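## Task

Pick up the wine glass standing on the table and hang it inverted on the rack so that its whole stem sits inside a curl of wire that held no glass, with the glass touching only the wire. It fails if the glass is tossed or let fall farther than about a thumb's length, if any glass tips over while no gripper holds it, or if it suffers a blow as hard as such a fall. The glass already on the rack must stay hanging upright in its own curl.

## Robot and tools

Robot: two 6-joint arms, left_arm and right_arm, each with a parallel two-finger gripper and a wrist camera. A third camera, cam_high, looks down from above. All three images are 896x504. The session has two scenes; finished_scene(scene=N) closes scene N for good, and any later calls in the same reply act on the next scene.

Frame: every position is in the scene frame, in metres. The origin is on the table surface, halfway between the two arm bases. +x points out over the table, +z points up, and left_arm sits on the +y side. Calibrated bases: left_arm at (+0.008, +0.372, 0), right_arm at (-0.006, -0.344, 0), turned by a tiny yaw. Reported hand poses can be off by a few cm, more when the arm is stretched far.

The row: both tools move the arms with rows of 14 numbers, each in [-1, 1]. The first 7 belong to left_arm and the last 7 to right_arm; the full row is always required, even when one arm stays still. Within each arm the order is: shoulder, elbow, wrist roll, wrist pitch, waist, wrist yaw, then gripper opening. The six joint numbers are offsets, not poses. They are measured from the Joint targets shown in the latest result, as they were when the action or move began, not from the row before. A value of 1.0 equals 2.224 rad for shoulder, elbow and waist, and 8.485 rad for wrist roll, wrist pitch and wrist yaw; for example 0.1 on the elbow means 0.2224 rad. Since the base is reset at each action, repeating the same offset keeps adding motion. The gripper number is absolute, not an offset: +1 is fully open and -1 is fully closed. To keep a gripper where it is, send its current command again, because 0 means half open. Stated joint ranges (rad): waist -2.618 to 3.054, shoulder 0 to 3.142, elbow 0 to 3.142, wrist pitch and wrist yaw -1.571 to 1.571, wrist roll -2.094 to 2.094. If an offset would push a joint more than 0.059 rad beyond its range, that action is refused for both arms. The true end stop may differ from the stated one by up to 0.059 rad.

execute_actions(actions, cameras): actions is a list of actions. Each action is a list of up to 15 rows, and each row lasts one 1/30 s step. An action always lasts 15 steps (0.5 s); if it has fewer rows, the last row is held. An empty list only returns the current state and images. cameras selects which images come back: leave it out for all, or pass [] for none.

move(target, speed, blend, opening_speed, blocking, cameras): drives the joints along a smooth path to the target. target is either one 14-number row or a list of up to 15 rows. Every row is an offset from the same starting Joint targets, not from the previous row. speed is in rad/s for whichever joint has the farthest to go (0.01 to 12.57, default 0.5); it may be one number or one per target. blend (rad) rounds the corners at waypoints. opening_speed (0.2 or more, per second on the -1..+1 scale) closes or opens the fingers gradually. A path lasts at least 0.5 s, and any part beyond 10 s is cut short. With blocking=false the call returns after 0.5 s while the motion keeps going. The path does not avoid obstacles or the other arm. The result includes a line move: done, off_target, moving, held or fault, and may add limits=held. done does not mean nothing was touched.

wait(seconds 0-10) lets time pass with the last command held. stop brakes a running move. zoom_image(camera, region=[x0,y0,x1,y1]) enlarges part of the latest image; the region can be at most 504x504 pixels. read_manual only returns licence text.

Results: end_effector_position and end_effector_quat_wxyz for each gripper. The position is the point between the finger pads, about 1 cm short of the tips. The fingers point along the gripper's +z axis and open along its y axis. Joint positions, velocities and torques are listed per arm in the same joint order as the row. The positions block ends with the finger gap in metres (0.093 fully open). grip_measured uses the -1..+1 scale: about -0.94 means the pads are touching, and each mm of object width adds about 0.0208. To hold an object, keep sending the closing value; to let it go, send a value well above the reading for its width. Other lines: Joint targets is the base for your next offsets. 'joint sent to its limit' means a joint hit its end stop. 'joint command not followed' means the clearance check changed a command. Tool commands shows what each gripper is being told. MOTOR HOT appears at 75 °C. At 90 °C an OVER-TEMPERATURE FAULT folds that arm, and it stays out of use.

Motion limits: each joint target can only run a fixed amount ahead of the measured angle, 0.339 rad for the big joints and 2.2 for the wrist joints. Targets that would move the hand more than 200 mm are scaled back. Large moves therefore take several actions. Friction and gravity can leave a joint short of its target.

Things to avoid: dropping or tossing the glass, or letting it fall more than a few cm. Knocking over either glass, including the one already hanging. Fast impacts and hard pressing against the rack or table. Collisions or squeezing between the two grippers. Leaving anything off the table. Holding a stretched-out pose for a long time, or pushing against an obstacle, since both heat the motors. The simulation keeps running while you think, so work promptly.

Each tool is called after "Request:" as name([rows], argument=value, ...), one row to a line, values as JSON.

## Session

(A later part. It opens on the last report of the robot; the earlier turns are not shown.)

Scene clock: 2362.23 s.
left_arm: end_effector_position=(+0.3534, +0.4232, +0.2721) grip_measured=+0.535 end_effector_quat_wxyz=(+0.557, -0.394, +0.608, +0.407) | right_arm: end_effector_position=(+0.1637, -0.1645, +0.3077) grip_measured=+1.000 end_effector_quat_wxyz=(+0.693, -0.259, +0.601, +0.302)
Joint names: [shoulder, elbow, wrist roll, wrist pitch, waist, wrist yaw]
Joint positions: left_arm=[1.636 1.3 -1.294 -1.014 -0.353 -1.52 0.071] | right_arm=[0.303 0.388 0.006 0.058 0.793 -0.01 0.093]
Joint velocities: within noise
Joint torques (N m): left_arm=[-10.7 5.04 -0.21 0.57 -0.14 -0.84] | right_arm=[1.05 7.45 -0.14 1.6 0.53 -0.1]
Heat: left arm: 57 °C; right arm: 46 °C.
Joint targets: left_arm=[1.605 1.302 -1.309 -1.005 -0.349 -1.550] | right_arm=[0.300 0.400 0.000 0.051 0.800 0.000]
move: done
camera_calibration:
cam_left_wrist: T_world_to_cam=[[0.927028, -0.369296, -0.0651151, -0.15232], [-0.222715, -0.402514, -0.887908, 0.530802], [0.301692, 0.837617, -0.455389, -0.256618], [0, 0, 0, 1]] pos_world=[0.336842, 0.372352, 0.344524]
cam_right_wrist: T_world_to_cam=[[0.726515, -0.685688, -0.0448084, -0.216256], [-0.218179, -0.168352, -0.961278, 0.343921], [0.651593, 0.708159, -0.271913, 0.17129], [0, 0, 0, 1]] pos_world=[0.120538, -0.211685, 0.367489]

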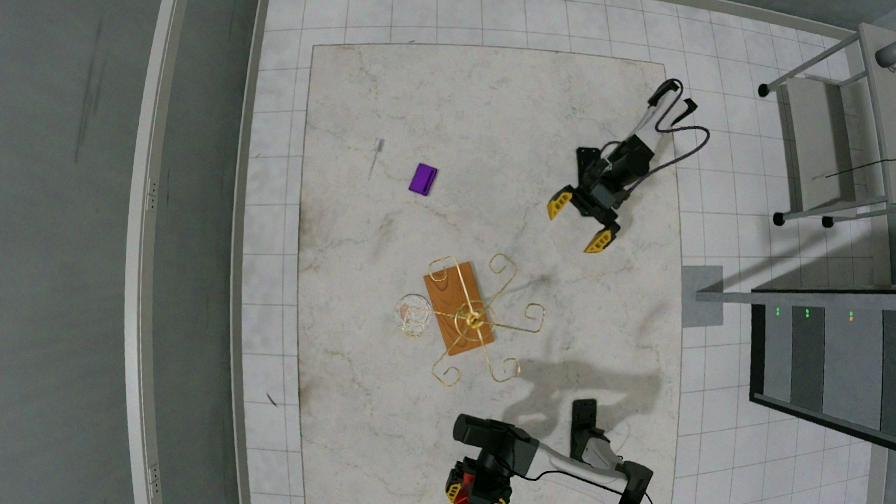

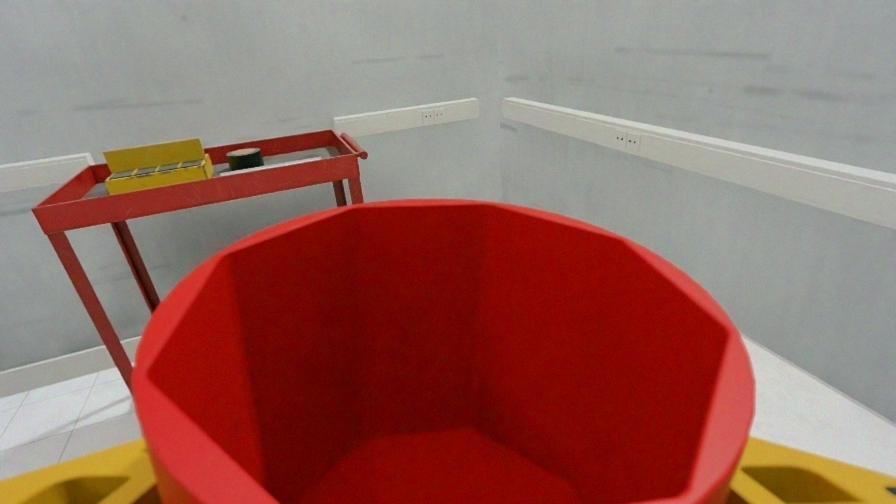

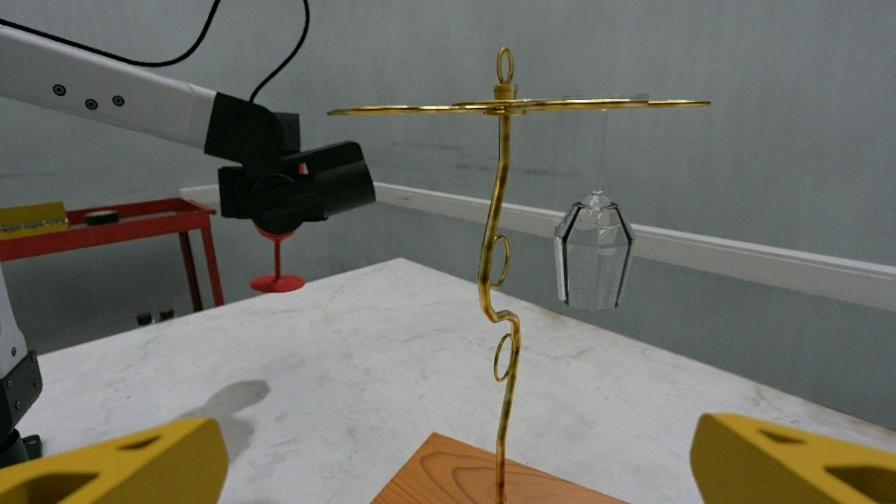

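Request:
move(target=[0.0697, -0.1673, -0.006, 0.0606, 0, -0.0008, 0.45, 0, 0, 0, 0, 0, 0, 1], speed=0.4)

Scene clock: 2414.03 s.
left_arm: end_effector_position=(+0.3457, +0.4261, +0.1545) grip_measured=+0.535 end_effector_quat_wxyz=(+0.565, -0.404, +0.599, +0.398) | right_arm: end_effector_position=(+0.1637, -0.1645, +0.3077) grip_measured=+1.000 end_effector_quat_wxyz=(+0.693, -0.259, +0.601, +0.302)
Joint names: [shoulder, elbow, wrist roll, wrist pitch, waist, wrist yaw]
Joint positions: left_arm=[1.758 0.934 -1.322 -0.518 -0.353 -1.525 0.071] | right_arm=[0.303 0.388 0.006 0.058 0.793 -0.01 0.093]
Joint velocities: within noise
Joint torques (N m): left_arm=[-7.97 3.86 -0.54 0.79 -0.01 -0.82] | right_arm=[1.25 7.46 -0.17 1.63 0.4 -0.08]
Heat: left arm: 54 °C; right arm: 46 °C.
Joint targets: left_arm=[1.761 0.930 -1.360 -0.491 -0.349 -1.557] | right_arm=[0.300 0.400 0.000 0.051 0.800 0.000]
move: off_target (left_arm); left_arm: the wrist roll is farthest, 0.038 rad from its target
camera_calibration:
cam_left_wrist: T_world_to_cam=[[0.929657, -0.367362, -0.0279752, -0.159164], [-0.189032, -0.410436, -0.892082, 0.418276], [0.316235, 0.834618, -0.451007, -0.314684], [0, 0, 0, 1]] pos_world=[0.32655, 0.375846, 0.226758]
cam_right_wrist: T_world_to_cam=[[0.726515, -0.685688, -0.0448084, -0.216256], [-0.218179, -0.168352, -0.961278, 0.343921], [0.651593, 0.708159, -0.271913, 0.17129], [0, 0, 0, 1]] pos_world=[0.120538, -0.211685, 0.367489]

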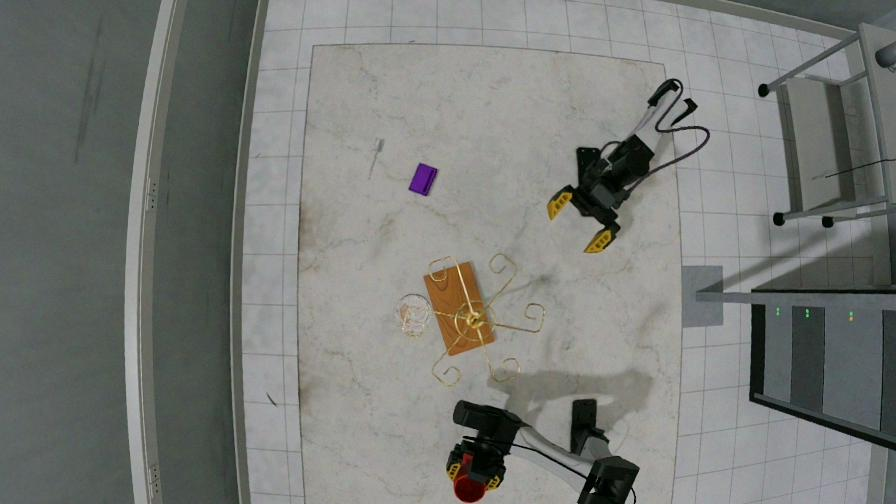

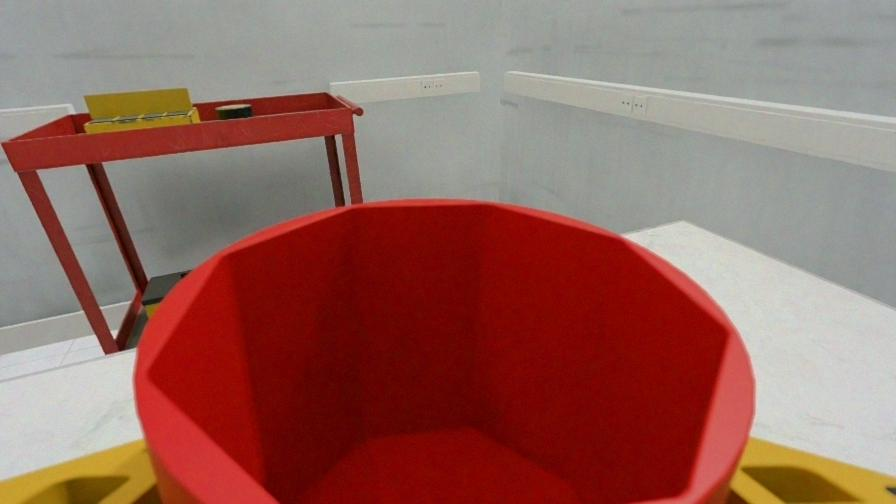

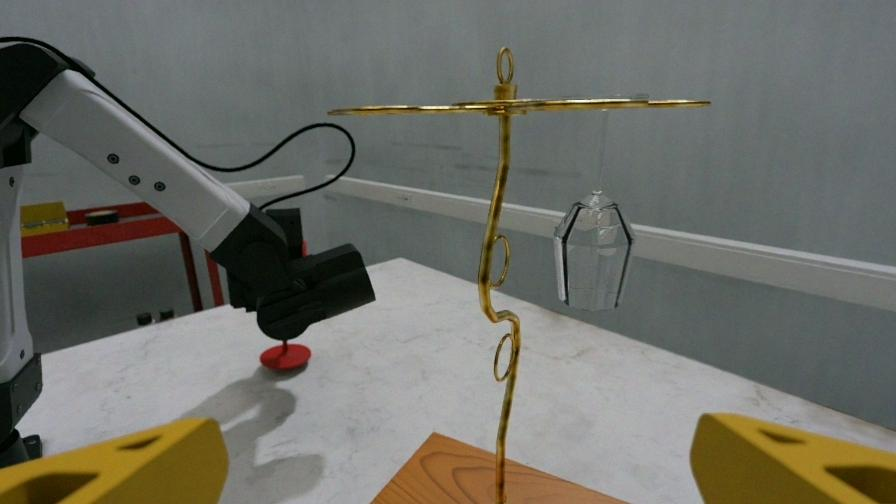

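Request:
move(target=[0.0153, -0.0022, -0.0059, 0.0046, 0, 0, 0.45, 0, 0, 0, 0, 0, 0, 1], speed=0.15)

Request:
zoom_image(camera="cam_right_wrist", region=[220, 200, 400, 400])

Scene clock: 2451.83 s.
left_arm: end_effector_position=(+0.3496, +0.4247, +0.1467) grip_measured=+0.535 end_effector_quat_wxyz=(+0.576, -0.419, +0.588, +0.383) | right_arm: end_effector_position=(+0.1637, -0.1645, +0.3077) grip_measured=+1.000 end_effector_quat_wxyz=(+0.693, -0.259, +0.601, +0.302)
Joint names: [shoulder, elbow, wrist roll, wrist pitch, waist, wrist yaw]
Joint positions: left_arm=[1.788 0.934 -1.366 -0.48 -0.353 -1.525 0.071] | right_arm=[0.303 0.388 0.006 0.058 0.793 -0.01 0.093]
Joint velocities: within noise
Joint torques (N m): left_arm=[-7.79 3.36 -0.55 0.84 -0.09 -0.86] | right_arm=[1.05 7.58 -0.18 1.67 0.47 -0.05]
Heat: left arm: 50 °C; right arm: 46 °C.
Joint targets: left_arm=[1.794 0.925 -1.410 -0.452 -0.349 -1.557] | right_arm=[0.300 0.400 0.000 0.051 0.800 0.000]
move: off_target (left_arm); left_arm: the wrist roll is farthest, 0.044 rad from its target
camera_calibration:
cam_left_wrist: T_world_to_cam=[[0.930484, -0.365553, 0.0238907, -0.172241], [-0.144938, -0.427252, -0.89244, 0.403127], [0.336442, 0.826938, -0.450534, -0.322106], [0, 0, 0, 1]] pos_world=[0.327066, 0.375636, 0.218762]
cam_right_wrist: T_world_to_cam=[[0.726515, -0.685688, -0.0448084, -0.216256], [-0.218179, -0.168352, -0.961278, 0.343921], [0.651593, 0.708159, -0.271913, 0.17129], [0, 0, 0, 1]] pos_world=[0.120538, -0.211685, 0.367489]

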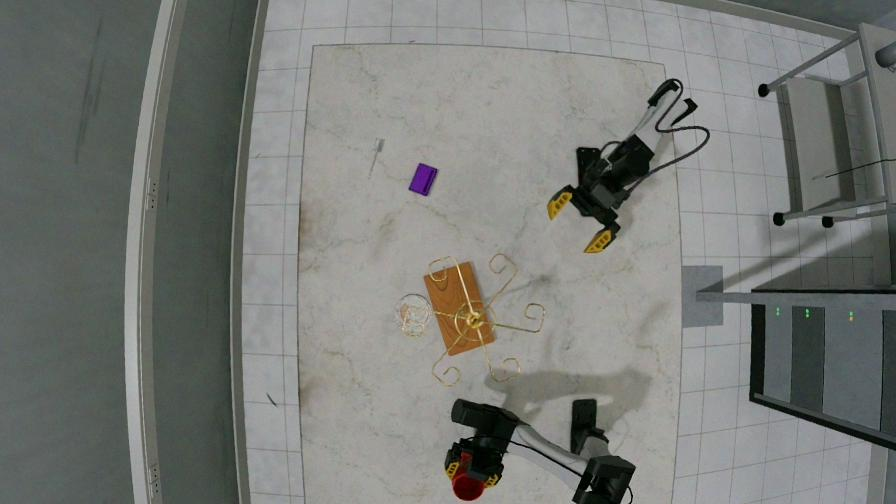

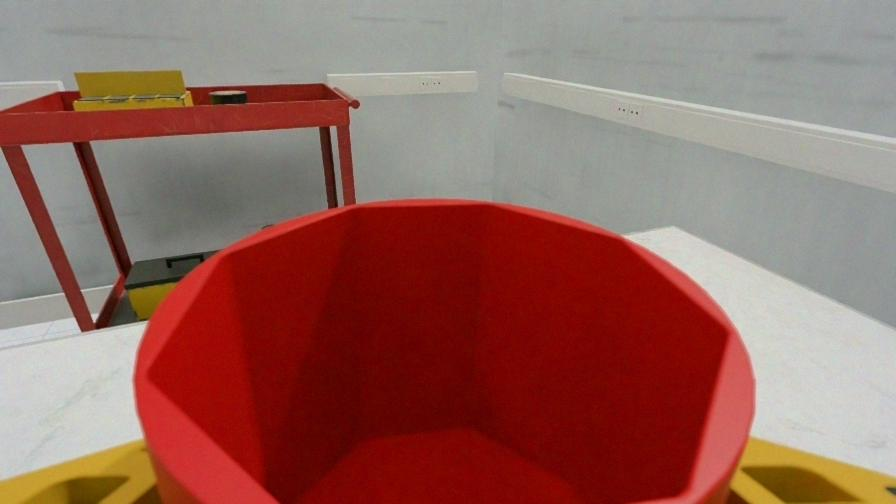

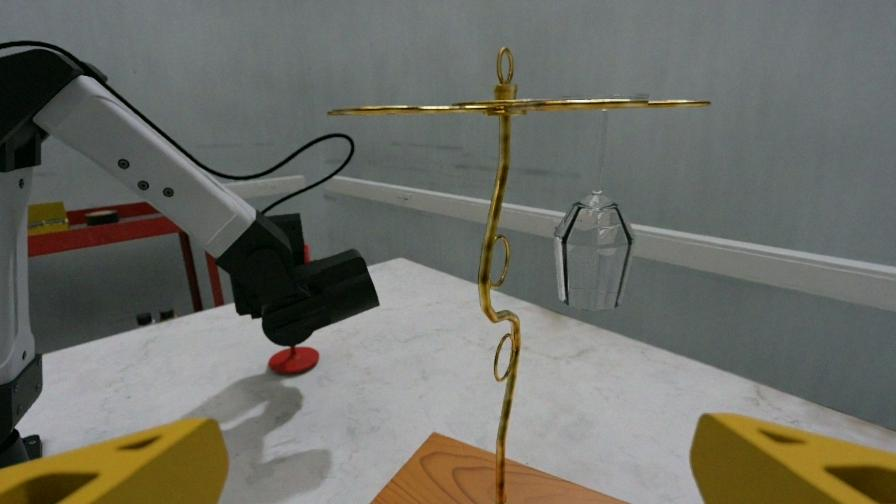

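Scaled by 2.520 from the camera's 896x504 image, which has a finer 1280x720 frame.

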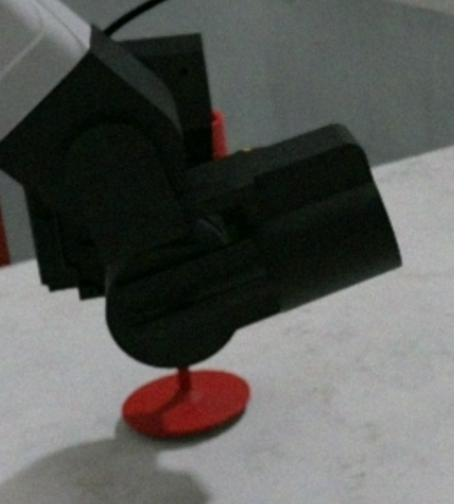

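Request:
move(target=[0.0054, 0, 0, 0.0014, 0, 0, 0.45, 0, 0, 0, 0, 0, 0, 1], speed=0.1, cameras=["cam_right_wrist"])

Request:
zoom_image(camera="cam_right_wrist", region=[240, 310, 360, 400])

Scene clock: 2458.73 s.
left_arm: end_effector_position=(+0.3508, +0.4242, +0.1436) grip_measured=+0.535 end_effector_quat_wxyz=(+0.576, -0.420, +0.588, +0.382) | right_arm: end_effector_position=(+0.1637, -0.1645, +0.3077) grip_measured=+1.000 end_effector_quat_wxyz=(+0.693, -0.259, +0.601, +0.302)
Joint names: [shoulder, elbow, wrist roll, wrist pitch, waist, wrist yaw]
Joint positions: left_arm=[1.8 0.934 -1.367 -0.468 -0.353 -1.525 0.071] | right_arm=[0.303 0.388 0.006 0.058 0.793 -0.01 0.093]
Joint velocities: within noise
Joint torques (N m): left_arm=[-7.75 3.38 -0.54 0.79 0.01 -0.79] | right_arm=[1.1 7.51 -0.17 1.64 0.49 -0.11]
Heat: left arm: 50 °C; right arm: 46 °C.
Joint targets: left_arm=[1.806 0.925 -1.410 -0.440 -0.349 -1.557] | right_arm=[0.300 0.400 0.000 0.051 0.800 0.000]
move: off_target (left_arm); left_arm: the wrist roll is farthest, 0.043 rad from its target
camera_calibration:
cam_right_wrist: T_world_to_cam=[[0.726515, -0.685688, -0.0448084, -0.216256], [-0.218179, -0.168352, -0.961278, 0.343921], [0.651593, 0.708159, -0.271913, 0.17129], [0, 0, 0, 1]] pos_world=[0.120538, -0.211685, 0.367489]
Images, in order (width x height): cam_right_wrist 896x504.

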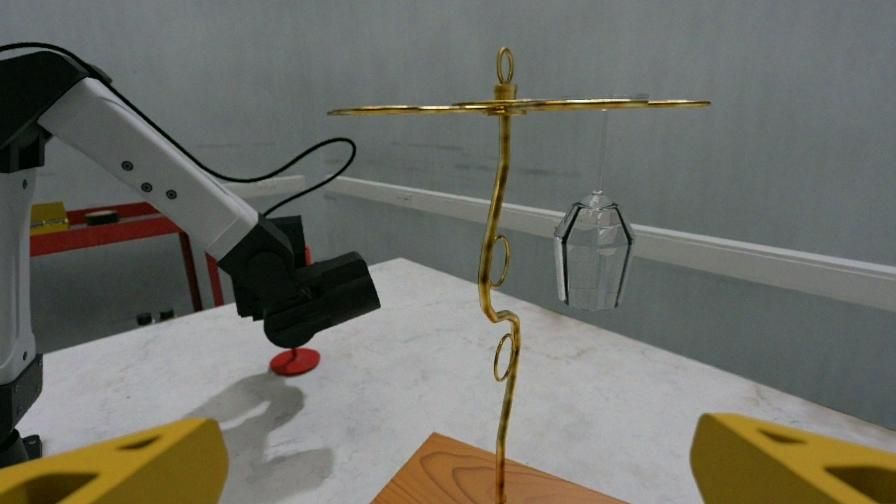

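Scaled by 4.200 from the camera's 896x504 image, which has a finer 1280x720 frame.

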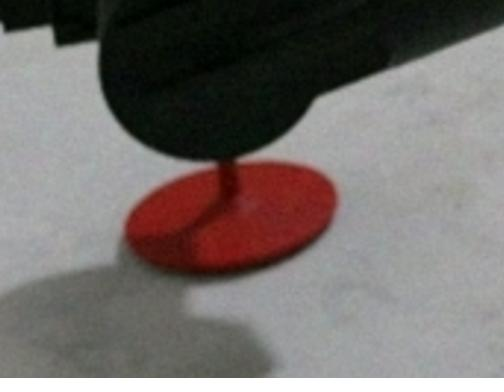

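Request:
move(target=[0.0032, 0, 0, 0.0008, 0, 0, 0.45, 0, 0, 0, 0, 0, 0, 1], speed=0.1, cameras=["cam_right_wrist"])

Request:
zoom_image(camera="cam_right_wrist", region=[240, 310, 360, 400])

Scene clock: 2466.70 s.
left_arm: end_effector_position=(+0.3515, +0.4240, +0.1417) grip_measured=+0.535 end_effector_quat_wxyz=(+0.576, -0.420, +0.588, +0.382) | right_arm: end_effector_position=(+0.1637, -0.1645, +0.3077) grip_measured=+1.000 end_effector_quat_wxyz=(+0.693, -0.259, +0.601, +0.302)
Joint names: [shoulder, elbow, wrist roll, wrist pitch, waist, wrist yaw]
Joint positions: left_arm=[1.807 0.934 -1.368 -0.462 -0.353 -1.525 0.071] | right_arm=[0.303 0.388 0.006 0.058 0.793 -0.01 0.093]
Joint velocities: within noise
Joint torques (N m): left_arm=[-7.87 3.4 -0.59 0.87 0.01 -0.84] | right_arm=[1.06 7.25 -0.16 1.66 0.39 -0.08]
Heat: left arm: 49 °C; right arm: 46 °C.
Joint targets: left_arm=[1.813 0.925 -1.410 -0.433 -0.349 -1.557] | right_arm=[0.300 0.400 0.000 0.051 0.800 0.000]
move: off_target (left_arm); left_arm: the wrist roll is farthest, 0.042 rad from its target
camera_calibration:
cam_right_wrist: T_world_to_cam=[[0.726515, -0.685688, -0.0448084, -0.216256], [-0.218179, -0.168352, -0.961278, 0.343921], [0.651593, 0.708159, -0.271913, 0.17129], [0, 0, 0, 1]] pos_world=[0.120538, -0.211685, 0.367489]
Images, in order (width x height): cam_right_wrist 896x504.

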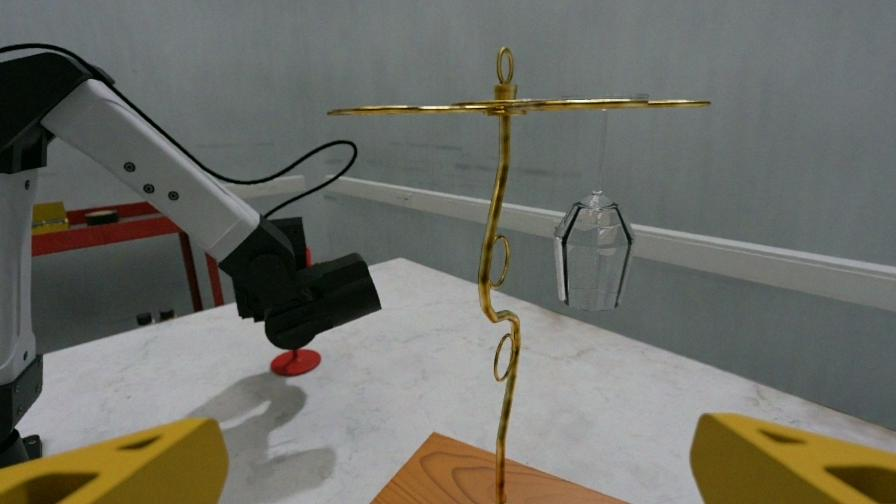

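Scaled by 4.200 from the camera's 896x504 image, which has a finer 1280x720 frame.

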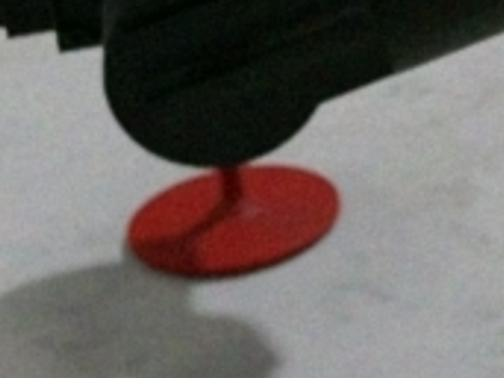

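Request:
move(target=[0, 0, 0, 0, 0, 0, 1, 0, 0, 0, 0, 0, 0, 1], opening_speed=0.25)

Request:
zoom_image(camera="cam_right_wrist", region=[240, 310, 360, 400])

Scene clock: 2477.97 s.
left_arm: end_effector_position=(+0.3516, +0.4239, +0.1418) grip_measured=+1.000 end_effector_quat_wxyz=(+0.576, -0.421, +0.588, +0.382) | right_arm: end_effector_position=(+0.1637, -0.1645, +0.3077) grip_measured=+1.000 end_effector_quat_wxyz=(+0.693, -0.259, +0.601, +0.302)
Joint names: [shoulder, elbow, wrist roll, wrist pitch, waist, wrist yaw]
Joint positions: left_arm=[1.807 0.934 -1.368 -0.46 -0.353 -1.525 0.093] | right_arm=[0.303 0.388 0.006 0.058 0.793 -0.01 0.093]
Joint velocities: within noise
Joint torques (N m): left_arm=[-7.58 3.22 -0.58 0.81 -0.17 -0.77] | right_arm=[1.03 7.32 -0.18 1.61 0.7 -0.09]
Heat: left arm: 48 °C; right arm: 46 °C.
Joint targets: left_arm=[1.813 0.925 -1.410 -0.434 -0.349 -1.557] | right_arm=[0.300 0.400 0.000 0.051 0.800 0.000]
move: off_target (left_arm); left_arm: the wrist roll is farthest, 0.042 rad from its target
camera_calibration:
cam_left_wrist: T_world_to_cam=[[0.930396, -0.365507, 0.0277142, -0.174919], [-0.141717, -0.428405, -0.892404, 0.398132], [0.338053, 0.826362, -0.450385, -0.324806], [0, 0, 0, 1]] pos_world=[0.328967, 0.375035, 0.213855]
cam_right_wrist: T_world_to_cam=[[0.726515, -0.685688, -0.0448084, -0.216256], [-0.218179, -0.168352, -0.961278, 0.343921], [0.651593, 0.708159, -0.271913, 0.17129], [0, 0, 0, 1]] pos_world=[0.120538, -0.211685, 0.367489]

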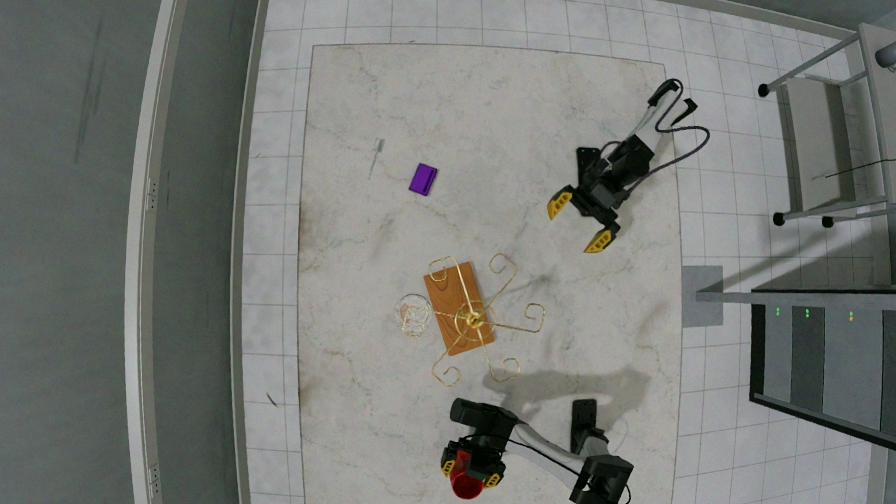

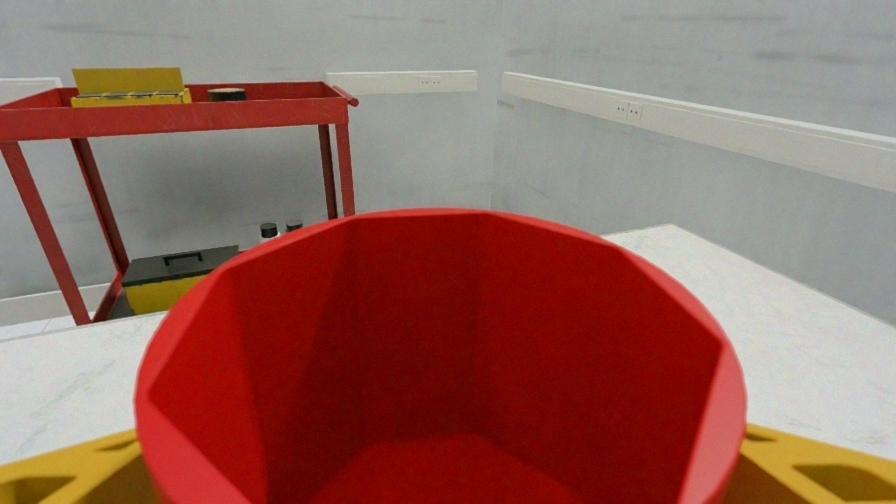

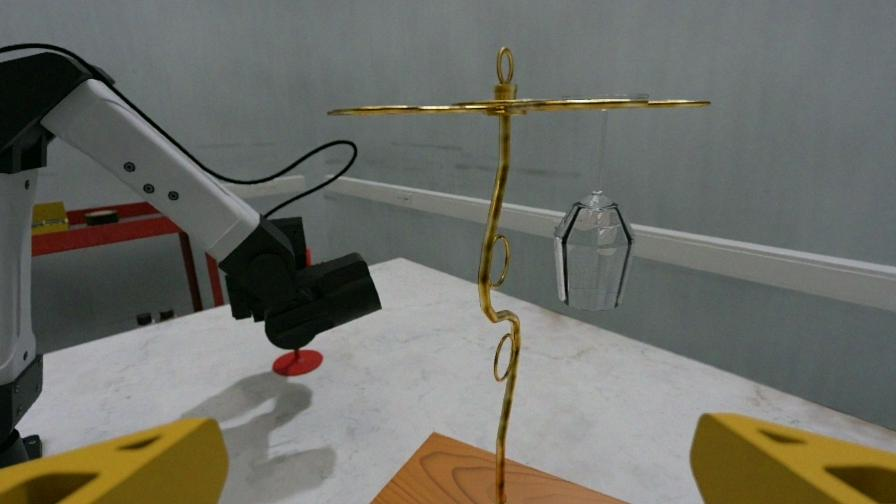

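Scaled by 4.200 from the camera's 896x504 image, which has a finer 1280x720 frame.

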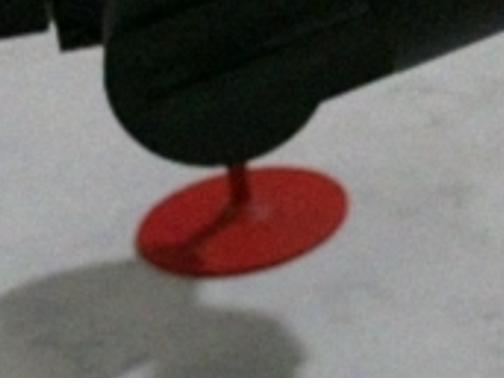

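Request:
move([
  [-0.0357, -0.0352, 0, 0.0017, -0.0474, 0, 1, 0, 0, 0, 0, 0, 0, 1],
  [-0.0735, -0.0775, 0, 0.0028, -0.0965, 0, 1, 0, 0, 0, 0, 0, 0, 1],
  [-0.1987, -0.1871, 0, -0.0013, -0.2139, 0, 1, 0, 0, 0, 0, 0, 0, 1],
], speed=[0.2, 0.3, 0.5], blend=0.02)

Scene clock: 2540.07 s.
left_arm: end_effector_position=(+0.2644, +0.3426, +0.1448) grip_measured=+1.000 end_effector_quat_wxyz=(+0.651, -0.277, +0.667, +0.233) | right_arm: end_effector_position=(+0.1637, -0.1645, +0.3077) grip_measured=+1.000 end_effector_quat_wxyz=(+0.693, -0.259, +0.601, +0.302)
Joint names: [shoulder, elbow, wrist roll, wrist pitch, waist, wrist yaw]
Joint positions: left_arm=[1.39 0.517 -1.371 -0.449 -0.821 -1.525 0.093] | right_arm=[0.303 0.388 0.006 0.058 0.793 -0.01 0.093]
Joint velocities: within noise
Joint torques (N m): left_arm=[-6.06 3.29 -0.57 0.6 -0.75 -0.78] | right_arm=[1.13 7.42 -0.18 1.64 0.54 -0.08]
Heat: left arm: 47 °C; right arm: 46 °C.
Joint targets: left_arm=[1.372 0.509 -1.410 -0.444 -0.825 -1.557] | right_arm=[0.300 0.400 0.000 0.051 0.800 0.000]
move: off_target (left_arm); left_arm: the wrist roll is farthest, 0.039 rad from its target
camera_calibration:
cam_left_wrist: T_world_to_cam=[[0.665508, -0.745283, 0.0406457, 0.0747711], [-0.311761, -0.327044, -0.892103, 0.363929], [0.678162, 0.58103, -0.450001, -0.232649], [0, 0, 0, 1]] pos_world=[0.221472, 0.309922, 0.216931]
cam_right_wrist: T_world_to_cam=[[0.726515, -0.685688, -0.0448084, -0.216256], [-0.218179, -0.168352, -0.961278, 0.343921], [0.651593, 0.708159, -0.271913, 0.17129], [0, 0, 0, 1]] pos_world=[0.120538, -0.211685, 0.367489]

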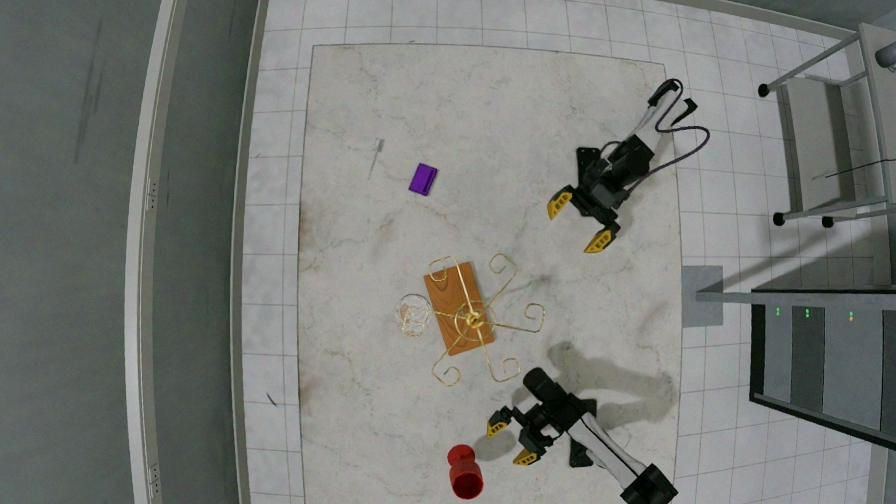

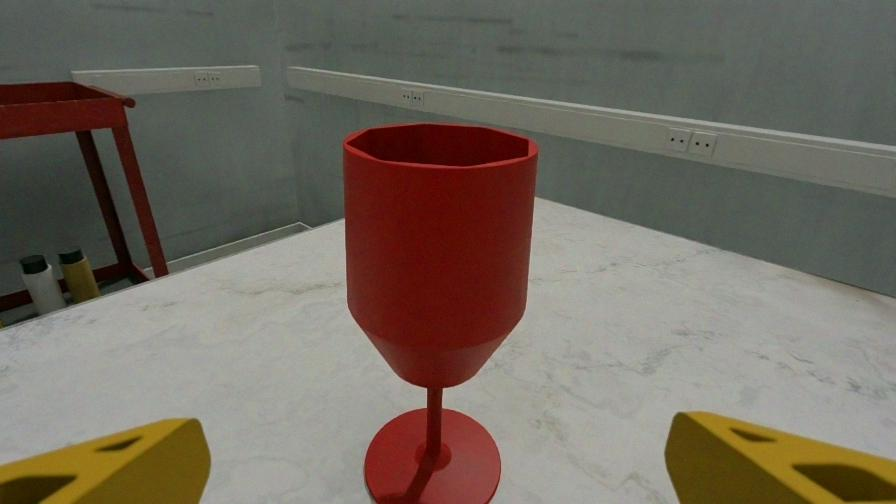

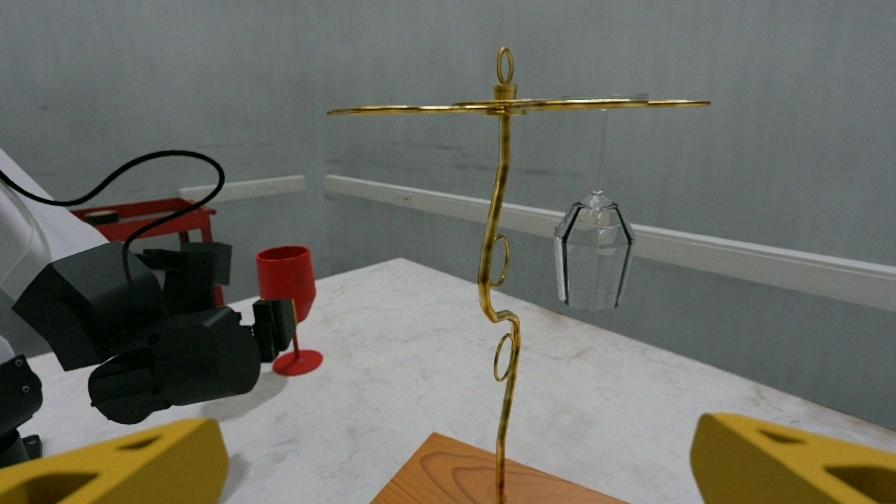

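Request:
move(target=[0.1138, 0.0881, 0.2999, -0.0719, 0, 0, 1, 0, 0, 0, 0, 0, 0, 1], speed=1.0)

Scene clock: 2573.80 s.
left_arm: end_effector_position=(+0.2648, +0.3423, +0.1421) grip_measured=+1.000 end_effector_quat_wxyz=(-0.191, +0.635, +0.333, +0.670) | right_arm: end_effector_position=(+0.1637, -0.1645, +0.3077) grip_measured=+1.000 end_effector_quat_wxyz=(+0.693, -0.259, +0.601, +0.302)
Joint names: [shoulder, elbow, wrist roll, wrist pitch, waist, wrist yaw]
Joint positions: left_arm=[1.617 0.682 0.986 -1.014 -0.821 -1.54 0.093] | right_arm=[0.303 0.388 0.006 0.058 0.793 -0.01 0.093]
Joint velocities: within noise
Joint torques (N m): left_arm=[-4.6 5.11 1.71 -0.64 -0.8 -0.64] | right_arm=[1.07 7.38 -0.2 1.64 0.4 -0.06]
Heat: left arm: 45 °C; right arm: 46 °C.
Joint targets: left_arm=[1.625 0.705 1.135 -1.055 -0.825 -1.557] | right_arm=[0.300 0.400 0.000 0.051 0.800 0.000]
move: off_target (left_arm); left_arm: the wrist roll is farthest, 0.149 rad from its target
camera_calibration:
cam_left_wrist: T_world_to_cam=[[-0.687809, 0.699179, -0.195108, -0.0282142], [-0.398923, -0.139528, 0.906307, 0.0648233], [0.606448, 0.701199, 0.374887, -0.373297], [0, 0, 0, 1]] pos_world=[0.232839, 0.290527, 0.0756898]
cam_right_wrist: T_world_to_cam=[[0.726515, -0.685688, -0.0448084, -0.216256], [-0.218179, -0.168352, -0.961278, 0.343921], [0.651593, 0.708159, -0.271913, 0.17129], [0, 0, 0, 1]] pos_world=[0.120538, -0.211685, 0.367489]

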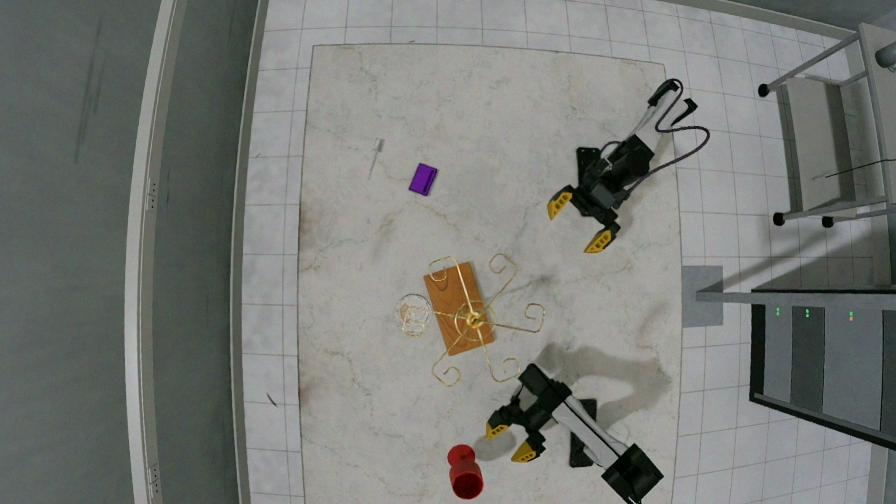

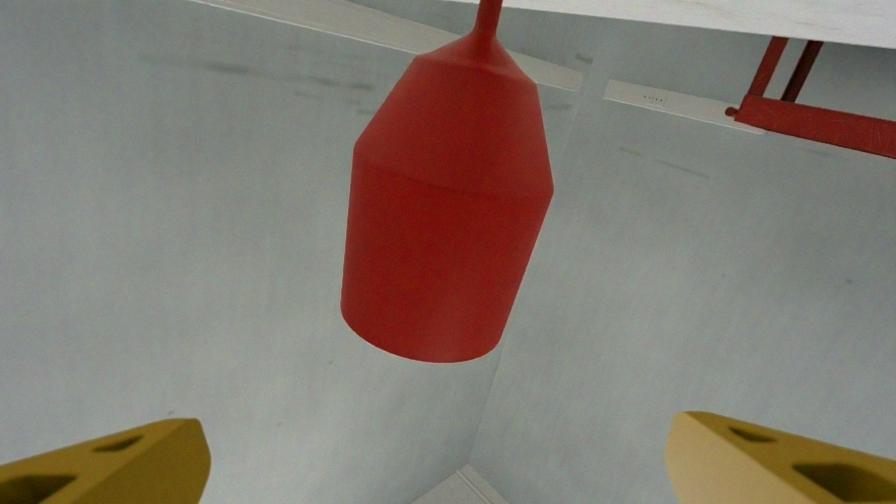

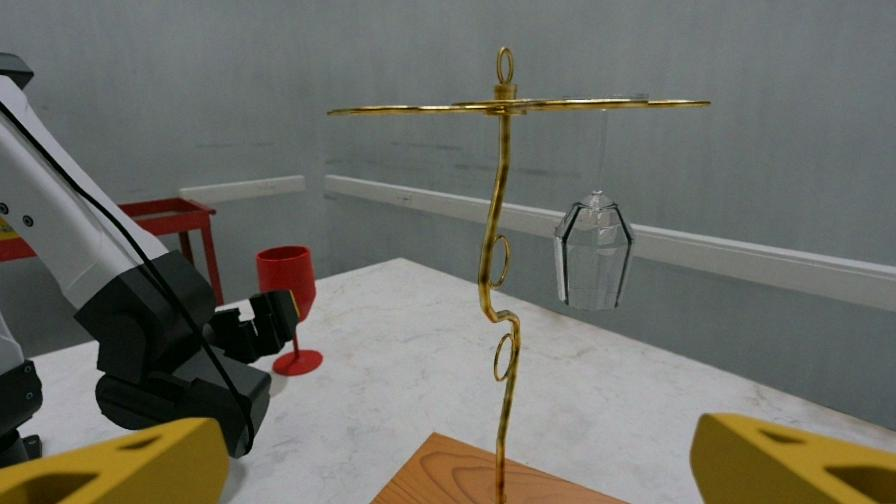

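Request:
zoom_image(camera="cam_right_wrist", region=[0, 60, 330, 470])

Request:
zoom_image(camera="cam_high", region=[470, 340, 690, 504])

Scaled by 1.229 from the camera's 896x504 image, which has a finer 1280x720 frame.

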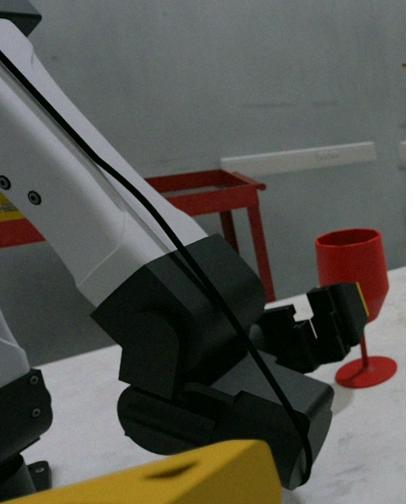

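Scaled by 2.291 from the camera's 896x504 image, which has a finer 1280x720 frame.

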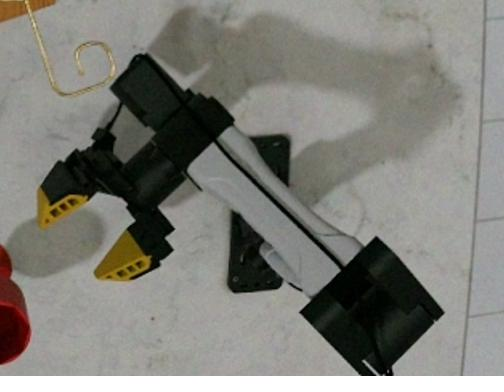

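Request:
move([
  [-0.1911, 0, 0, 0, 0, 0, 1, 0, 0, 0, 0, 0, 0, 1],
  [-0.371, 0.0877, -0.1338, 0.089, 0.2361, 0.1835, 1, 0, 0, 0, 0, 0, 0, 1],
  [-0.371, 0.0877, -0.01, 0.089, 0.2361, 0.1835, 1, 0, 0, 0, 0, 0, 0, 1],
], speed=1.2, blend=0.05)

Scene clock: 2702.70 s.
left_arm: end_effector_position=(+0.3055, +0.2798, +0.3187) grip_measured=+1.000 end_effector_quat_wxyz=(+0.569, +0.490, +0.622, +0.224) | right_arm: end_effector_position=(+0.1637, -0.1645, +0.3077) grip_measured=+1.000 end_effector_quat_wxyz=(+0.693, -0.259, +0.601, +0.302)
Joint names: [shoulder, elbow, wrist roll, wrist pitch, waist, wrist yaw]
Joint positions: left_arm=[0.803 0.87 1.038 -0.322 -0.305 -0.013 0.093] | right_arm=[0.303 0.388 0.006 0.058 0.793 -0.01 0.093]
Joint velocities: within noise
Joint torques (N m): left_arm=[-1.24 7.92 -0.02 2.2 0.1 0.13] | right_arm=[1.16 7.31 -0.18 1.62 0.64 -0.06]
Heat: left arm: 41 °C; right arm: 46 °C.
Joint targets: left_arm=[0.799 0.900 1.050 -0.299 -0.300 0.000] | right_arm=[0.300 0.400 0.000 0.051 0.800 0.000]
move: done
camera_calibration:
cam_left_wrist: T_world_to_cam=[[-0.362701, -0.409685, -0.837022, 0.493474], [-0.2601, 0.906994, -0.331226, -0.0284814], [0.894872, 0.0975734, -0.435527, -0.0813675], [0, 0, 0, 1]] pos_world=[0.244389, 0.235941, 0.368177]
cam_right_wrist: T_world_to_cam=[[0.726515, -0.685688, -0.0448084, -0.216256], [-0.218179, -0.168352, -0.961278, 0.343921], [0.651593, 0.708159, -0.271913, 0.17129], [0, 0, 0, 1]] pos_world=[0.120538, -0.211685, 0.367489]

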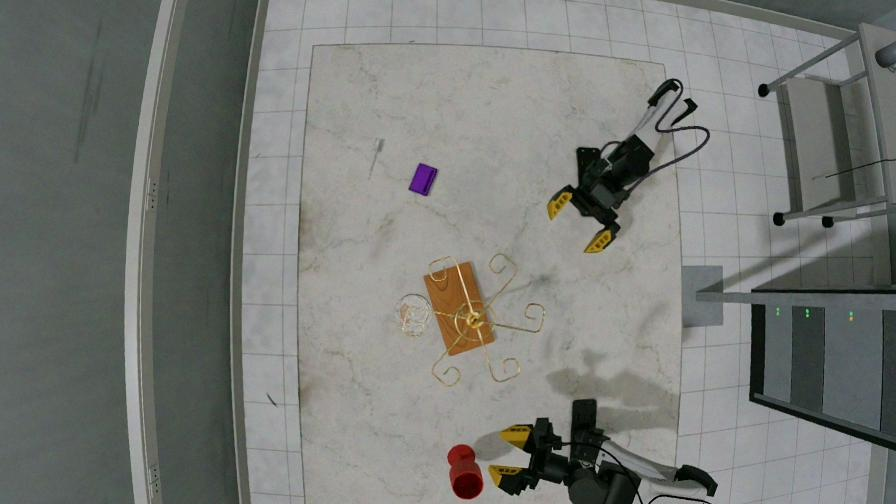

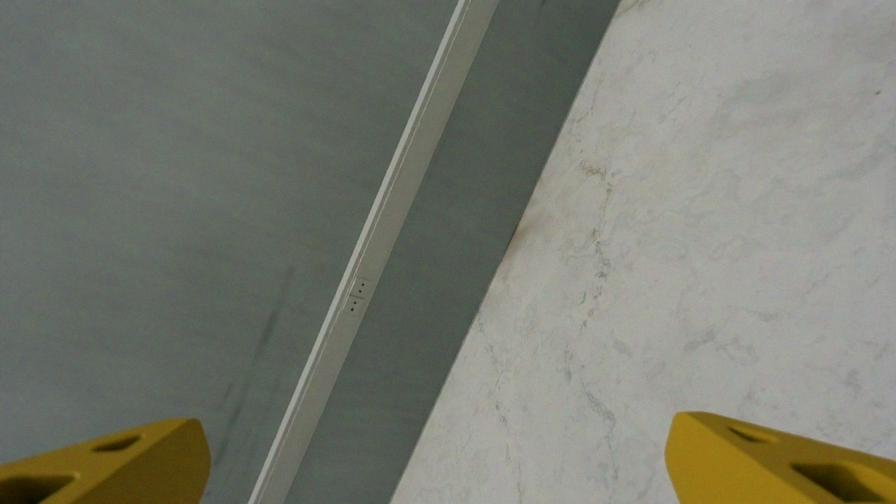

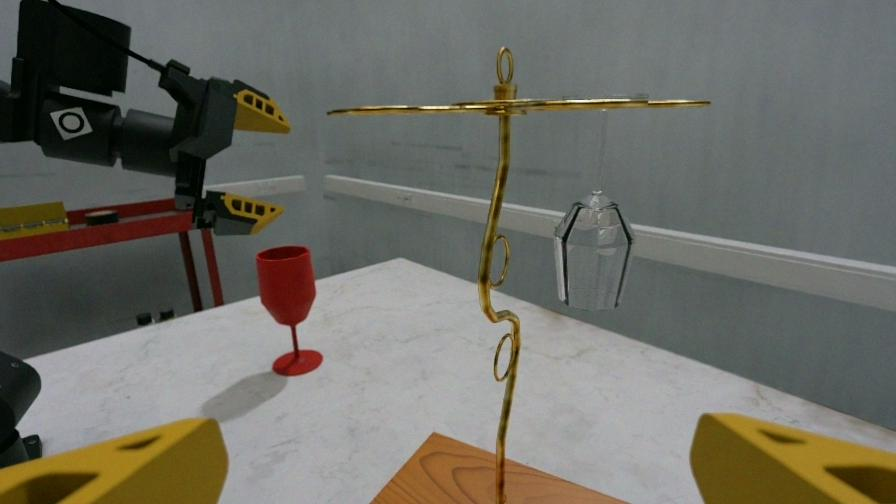

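Request:
move(target=[0.1803, -0.0877, 0.01, -0.0891, -0.2361, -0.1835, 1, 0, 0, 0, 0, 0, 0, 1], speed=1.2)

Request:
zoom_image(camera="cam_right_wrist", region=[0, 0, 330, 470])

Scene clock: 2714.13 s.
left_arm: end_effector_position=(+0.2481, +0.3605, +0.2184) grip_measured=+1.000 end_effector_quat_wxyz=(-0.084, +0.583, +0.423, +0.689) | right_arm: end_effector_position=(+0.1637, -0.1645, +0.3077) grip_measured=+1.000 end_effector_quat_wxyz=(+0.693, -0.259, +0.601, +0.302)
Joint names: [shoulder, elbow, wrist roll, wrist pitch, waist, wrist yaw]
Joint positions: left_arm=[1.194 0.712 1.118 -1.036 -0.82 -1.533 0.093] | right_arm=[0.303 0.388 0.006 0.058 0.793 -0.01 0.093]
Joint velocities: within noise
Joint torques (N m): left_arm=[-2.43 3.79 0.11 0.15 -0.83 -0.78] | right_arm=[1.07 7.34 -0.18 1.64 0.47 -0.1]
Heat: left arm: 40 °C; right arm: 46 °C.
Joint targets: left_arm=[1.200 0.705 1.135 -1.055 -0.825 -1.557] | right_arm=[0.300 0.400 0.000 0.051 0.800 0.000]
move: done
camera_calibration:
cam_left_wrist: T_world_to_cam=[[-0.619012, 0.624561, -0.47618, 0.0337282], [-0.572019, 0.0569261, 0.818263, -0.0170971], [0.538162, 0.778898, 0.322023, -0.404066], [0, 0, 0, 1]] pos_world=[0.228551, 0.294634, 0.160169]
cam_right_wrist: T_world_to_cam=[[0.726515, -0.685688, -0.0448084, -0.216256], [-0.218179, -0.168352, -0.961278, 0.343921], [0.651593, 0.708159, -0.271913, 0.17129], [0, 0, 0, 1]] pos_world=[0.120538, -0.211685, 0.367489]

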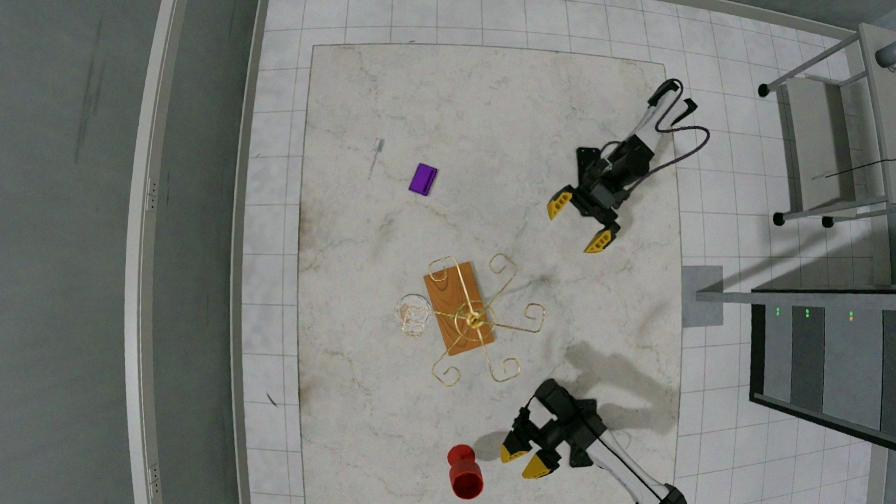

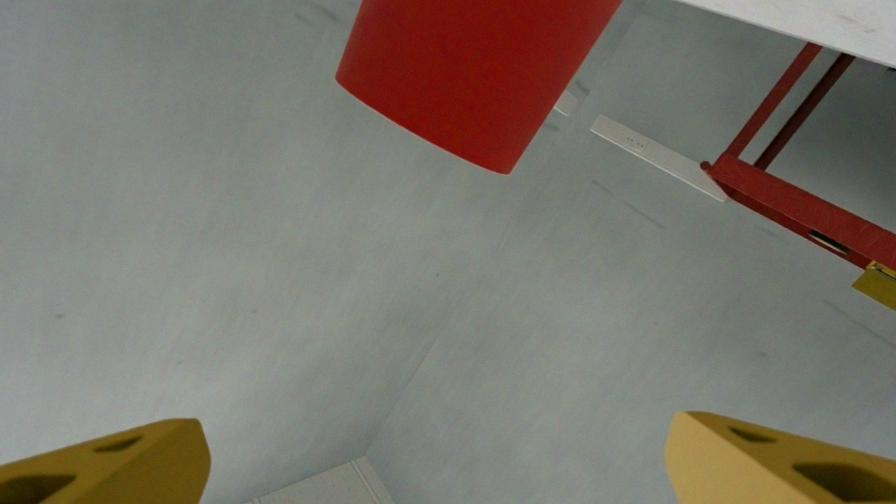

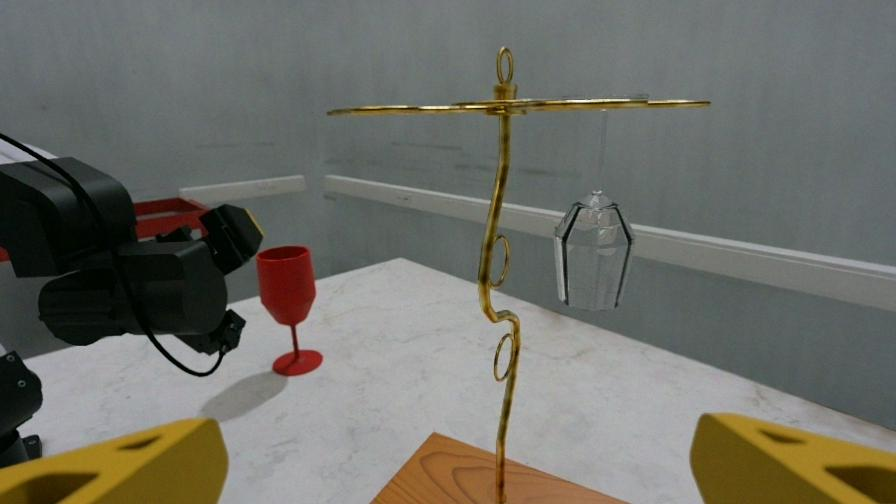

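Scaled by 1.072 from the camera's 896x504 image, which has a finer 1280x720 frame.

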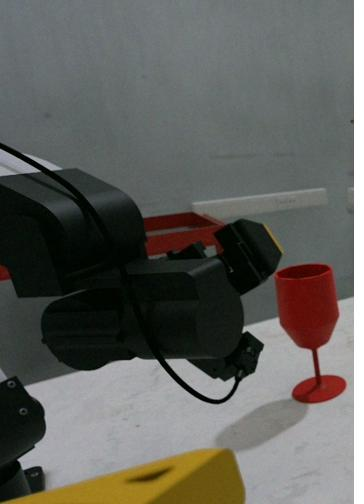

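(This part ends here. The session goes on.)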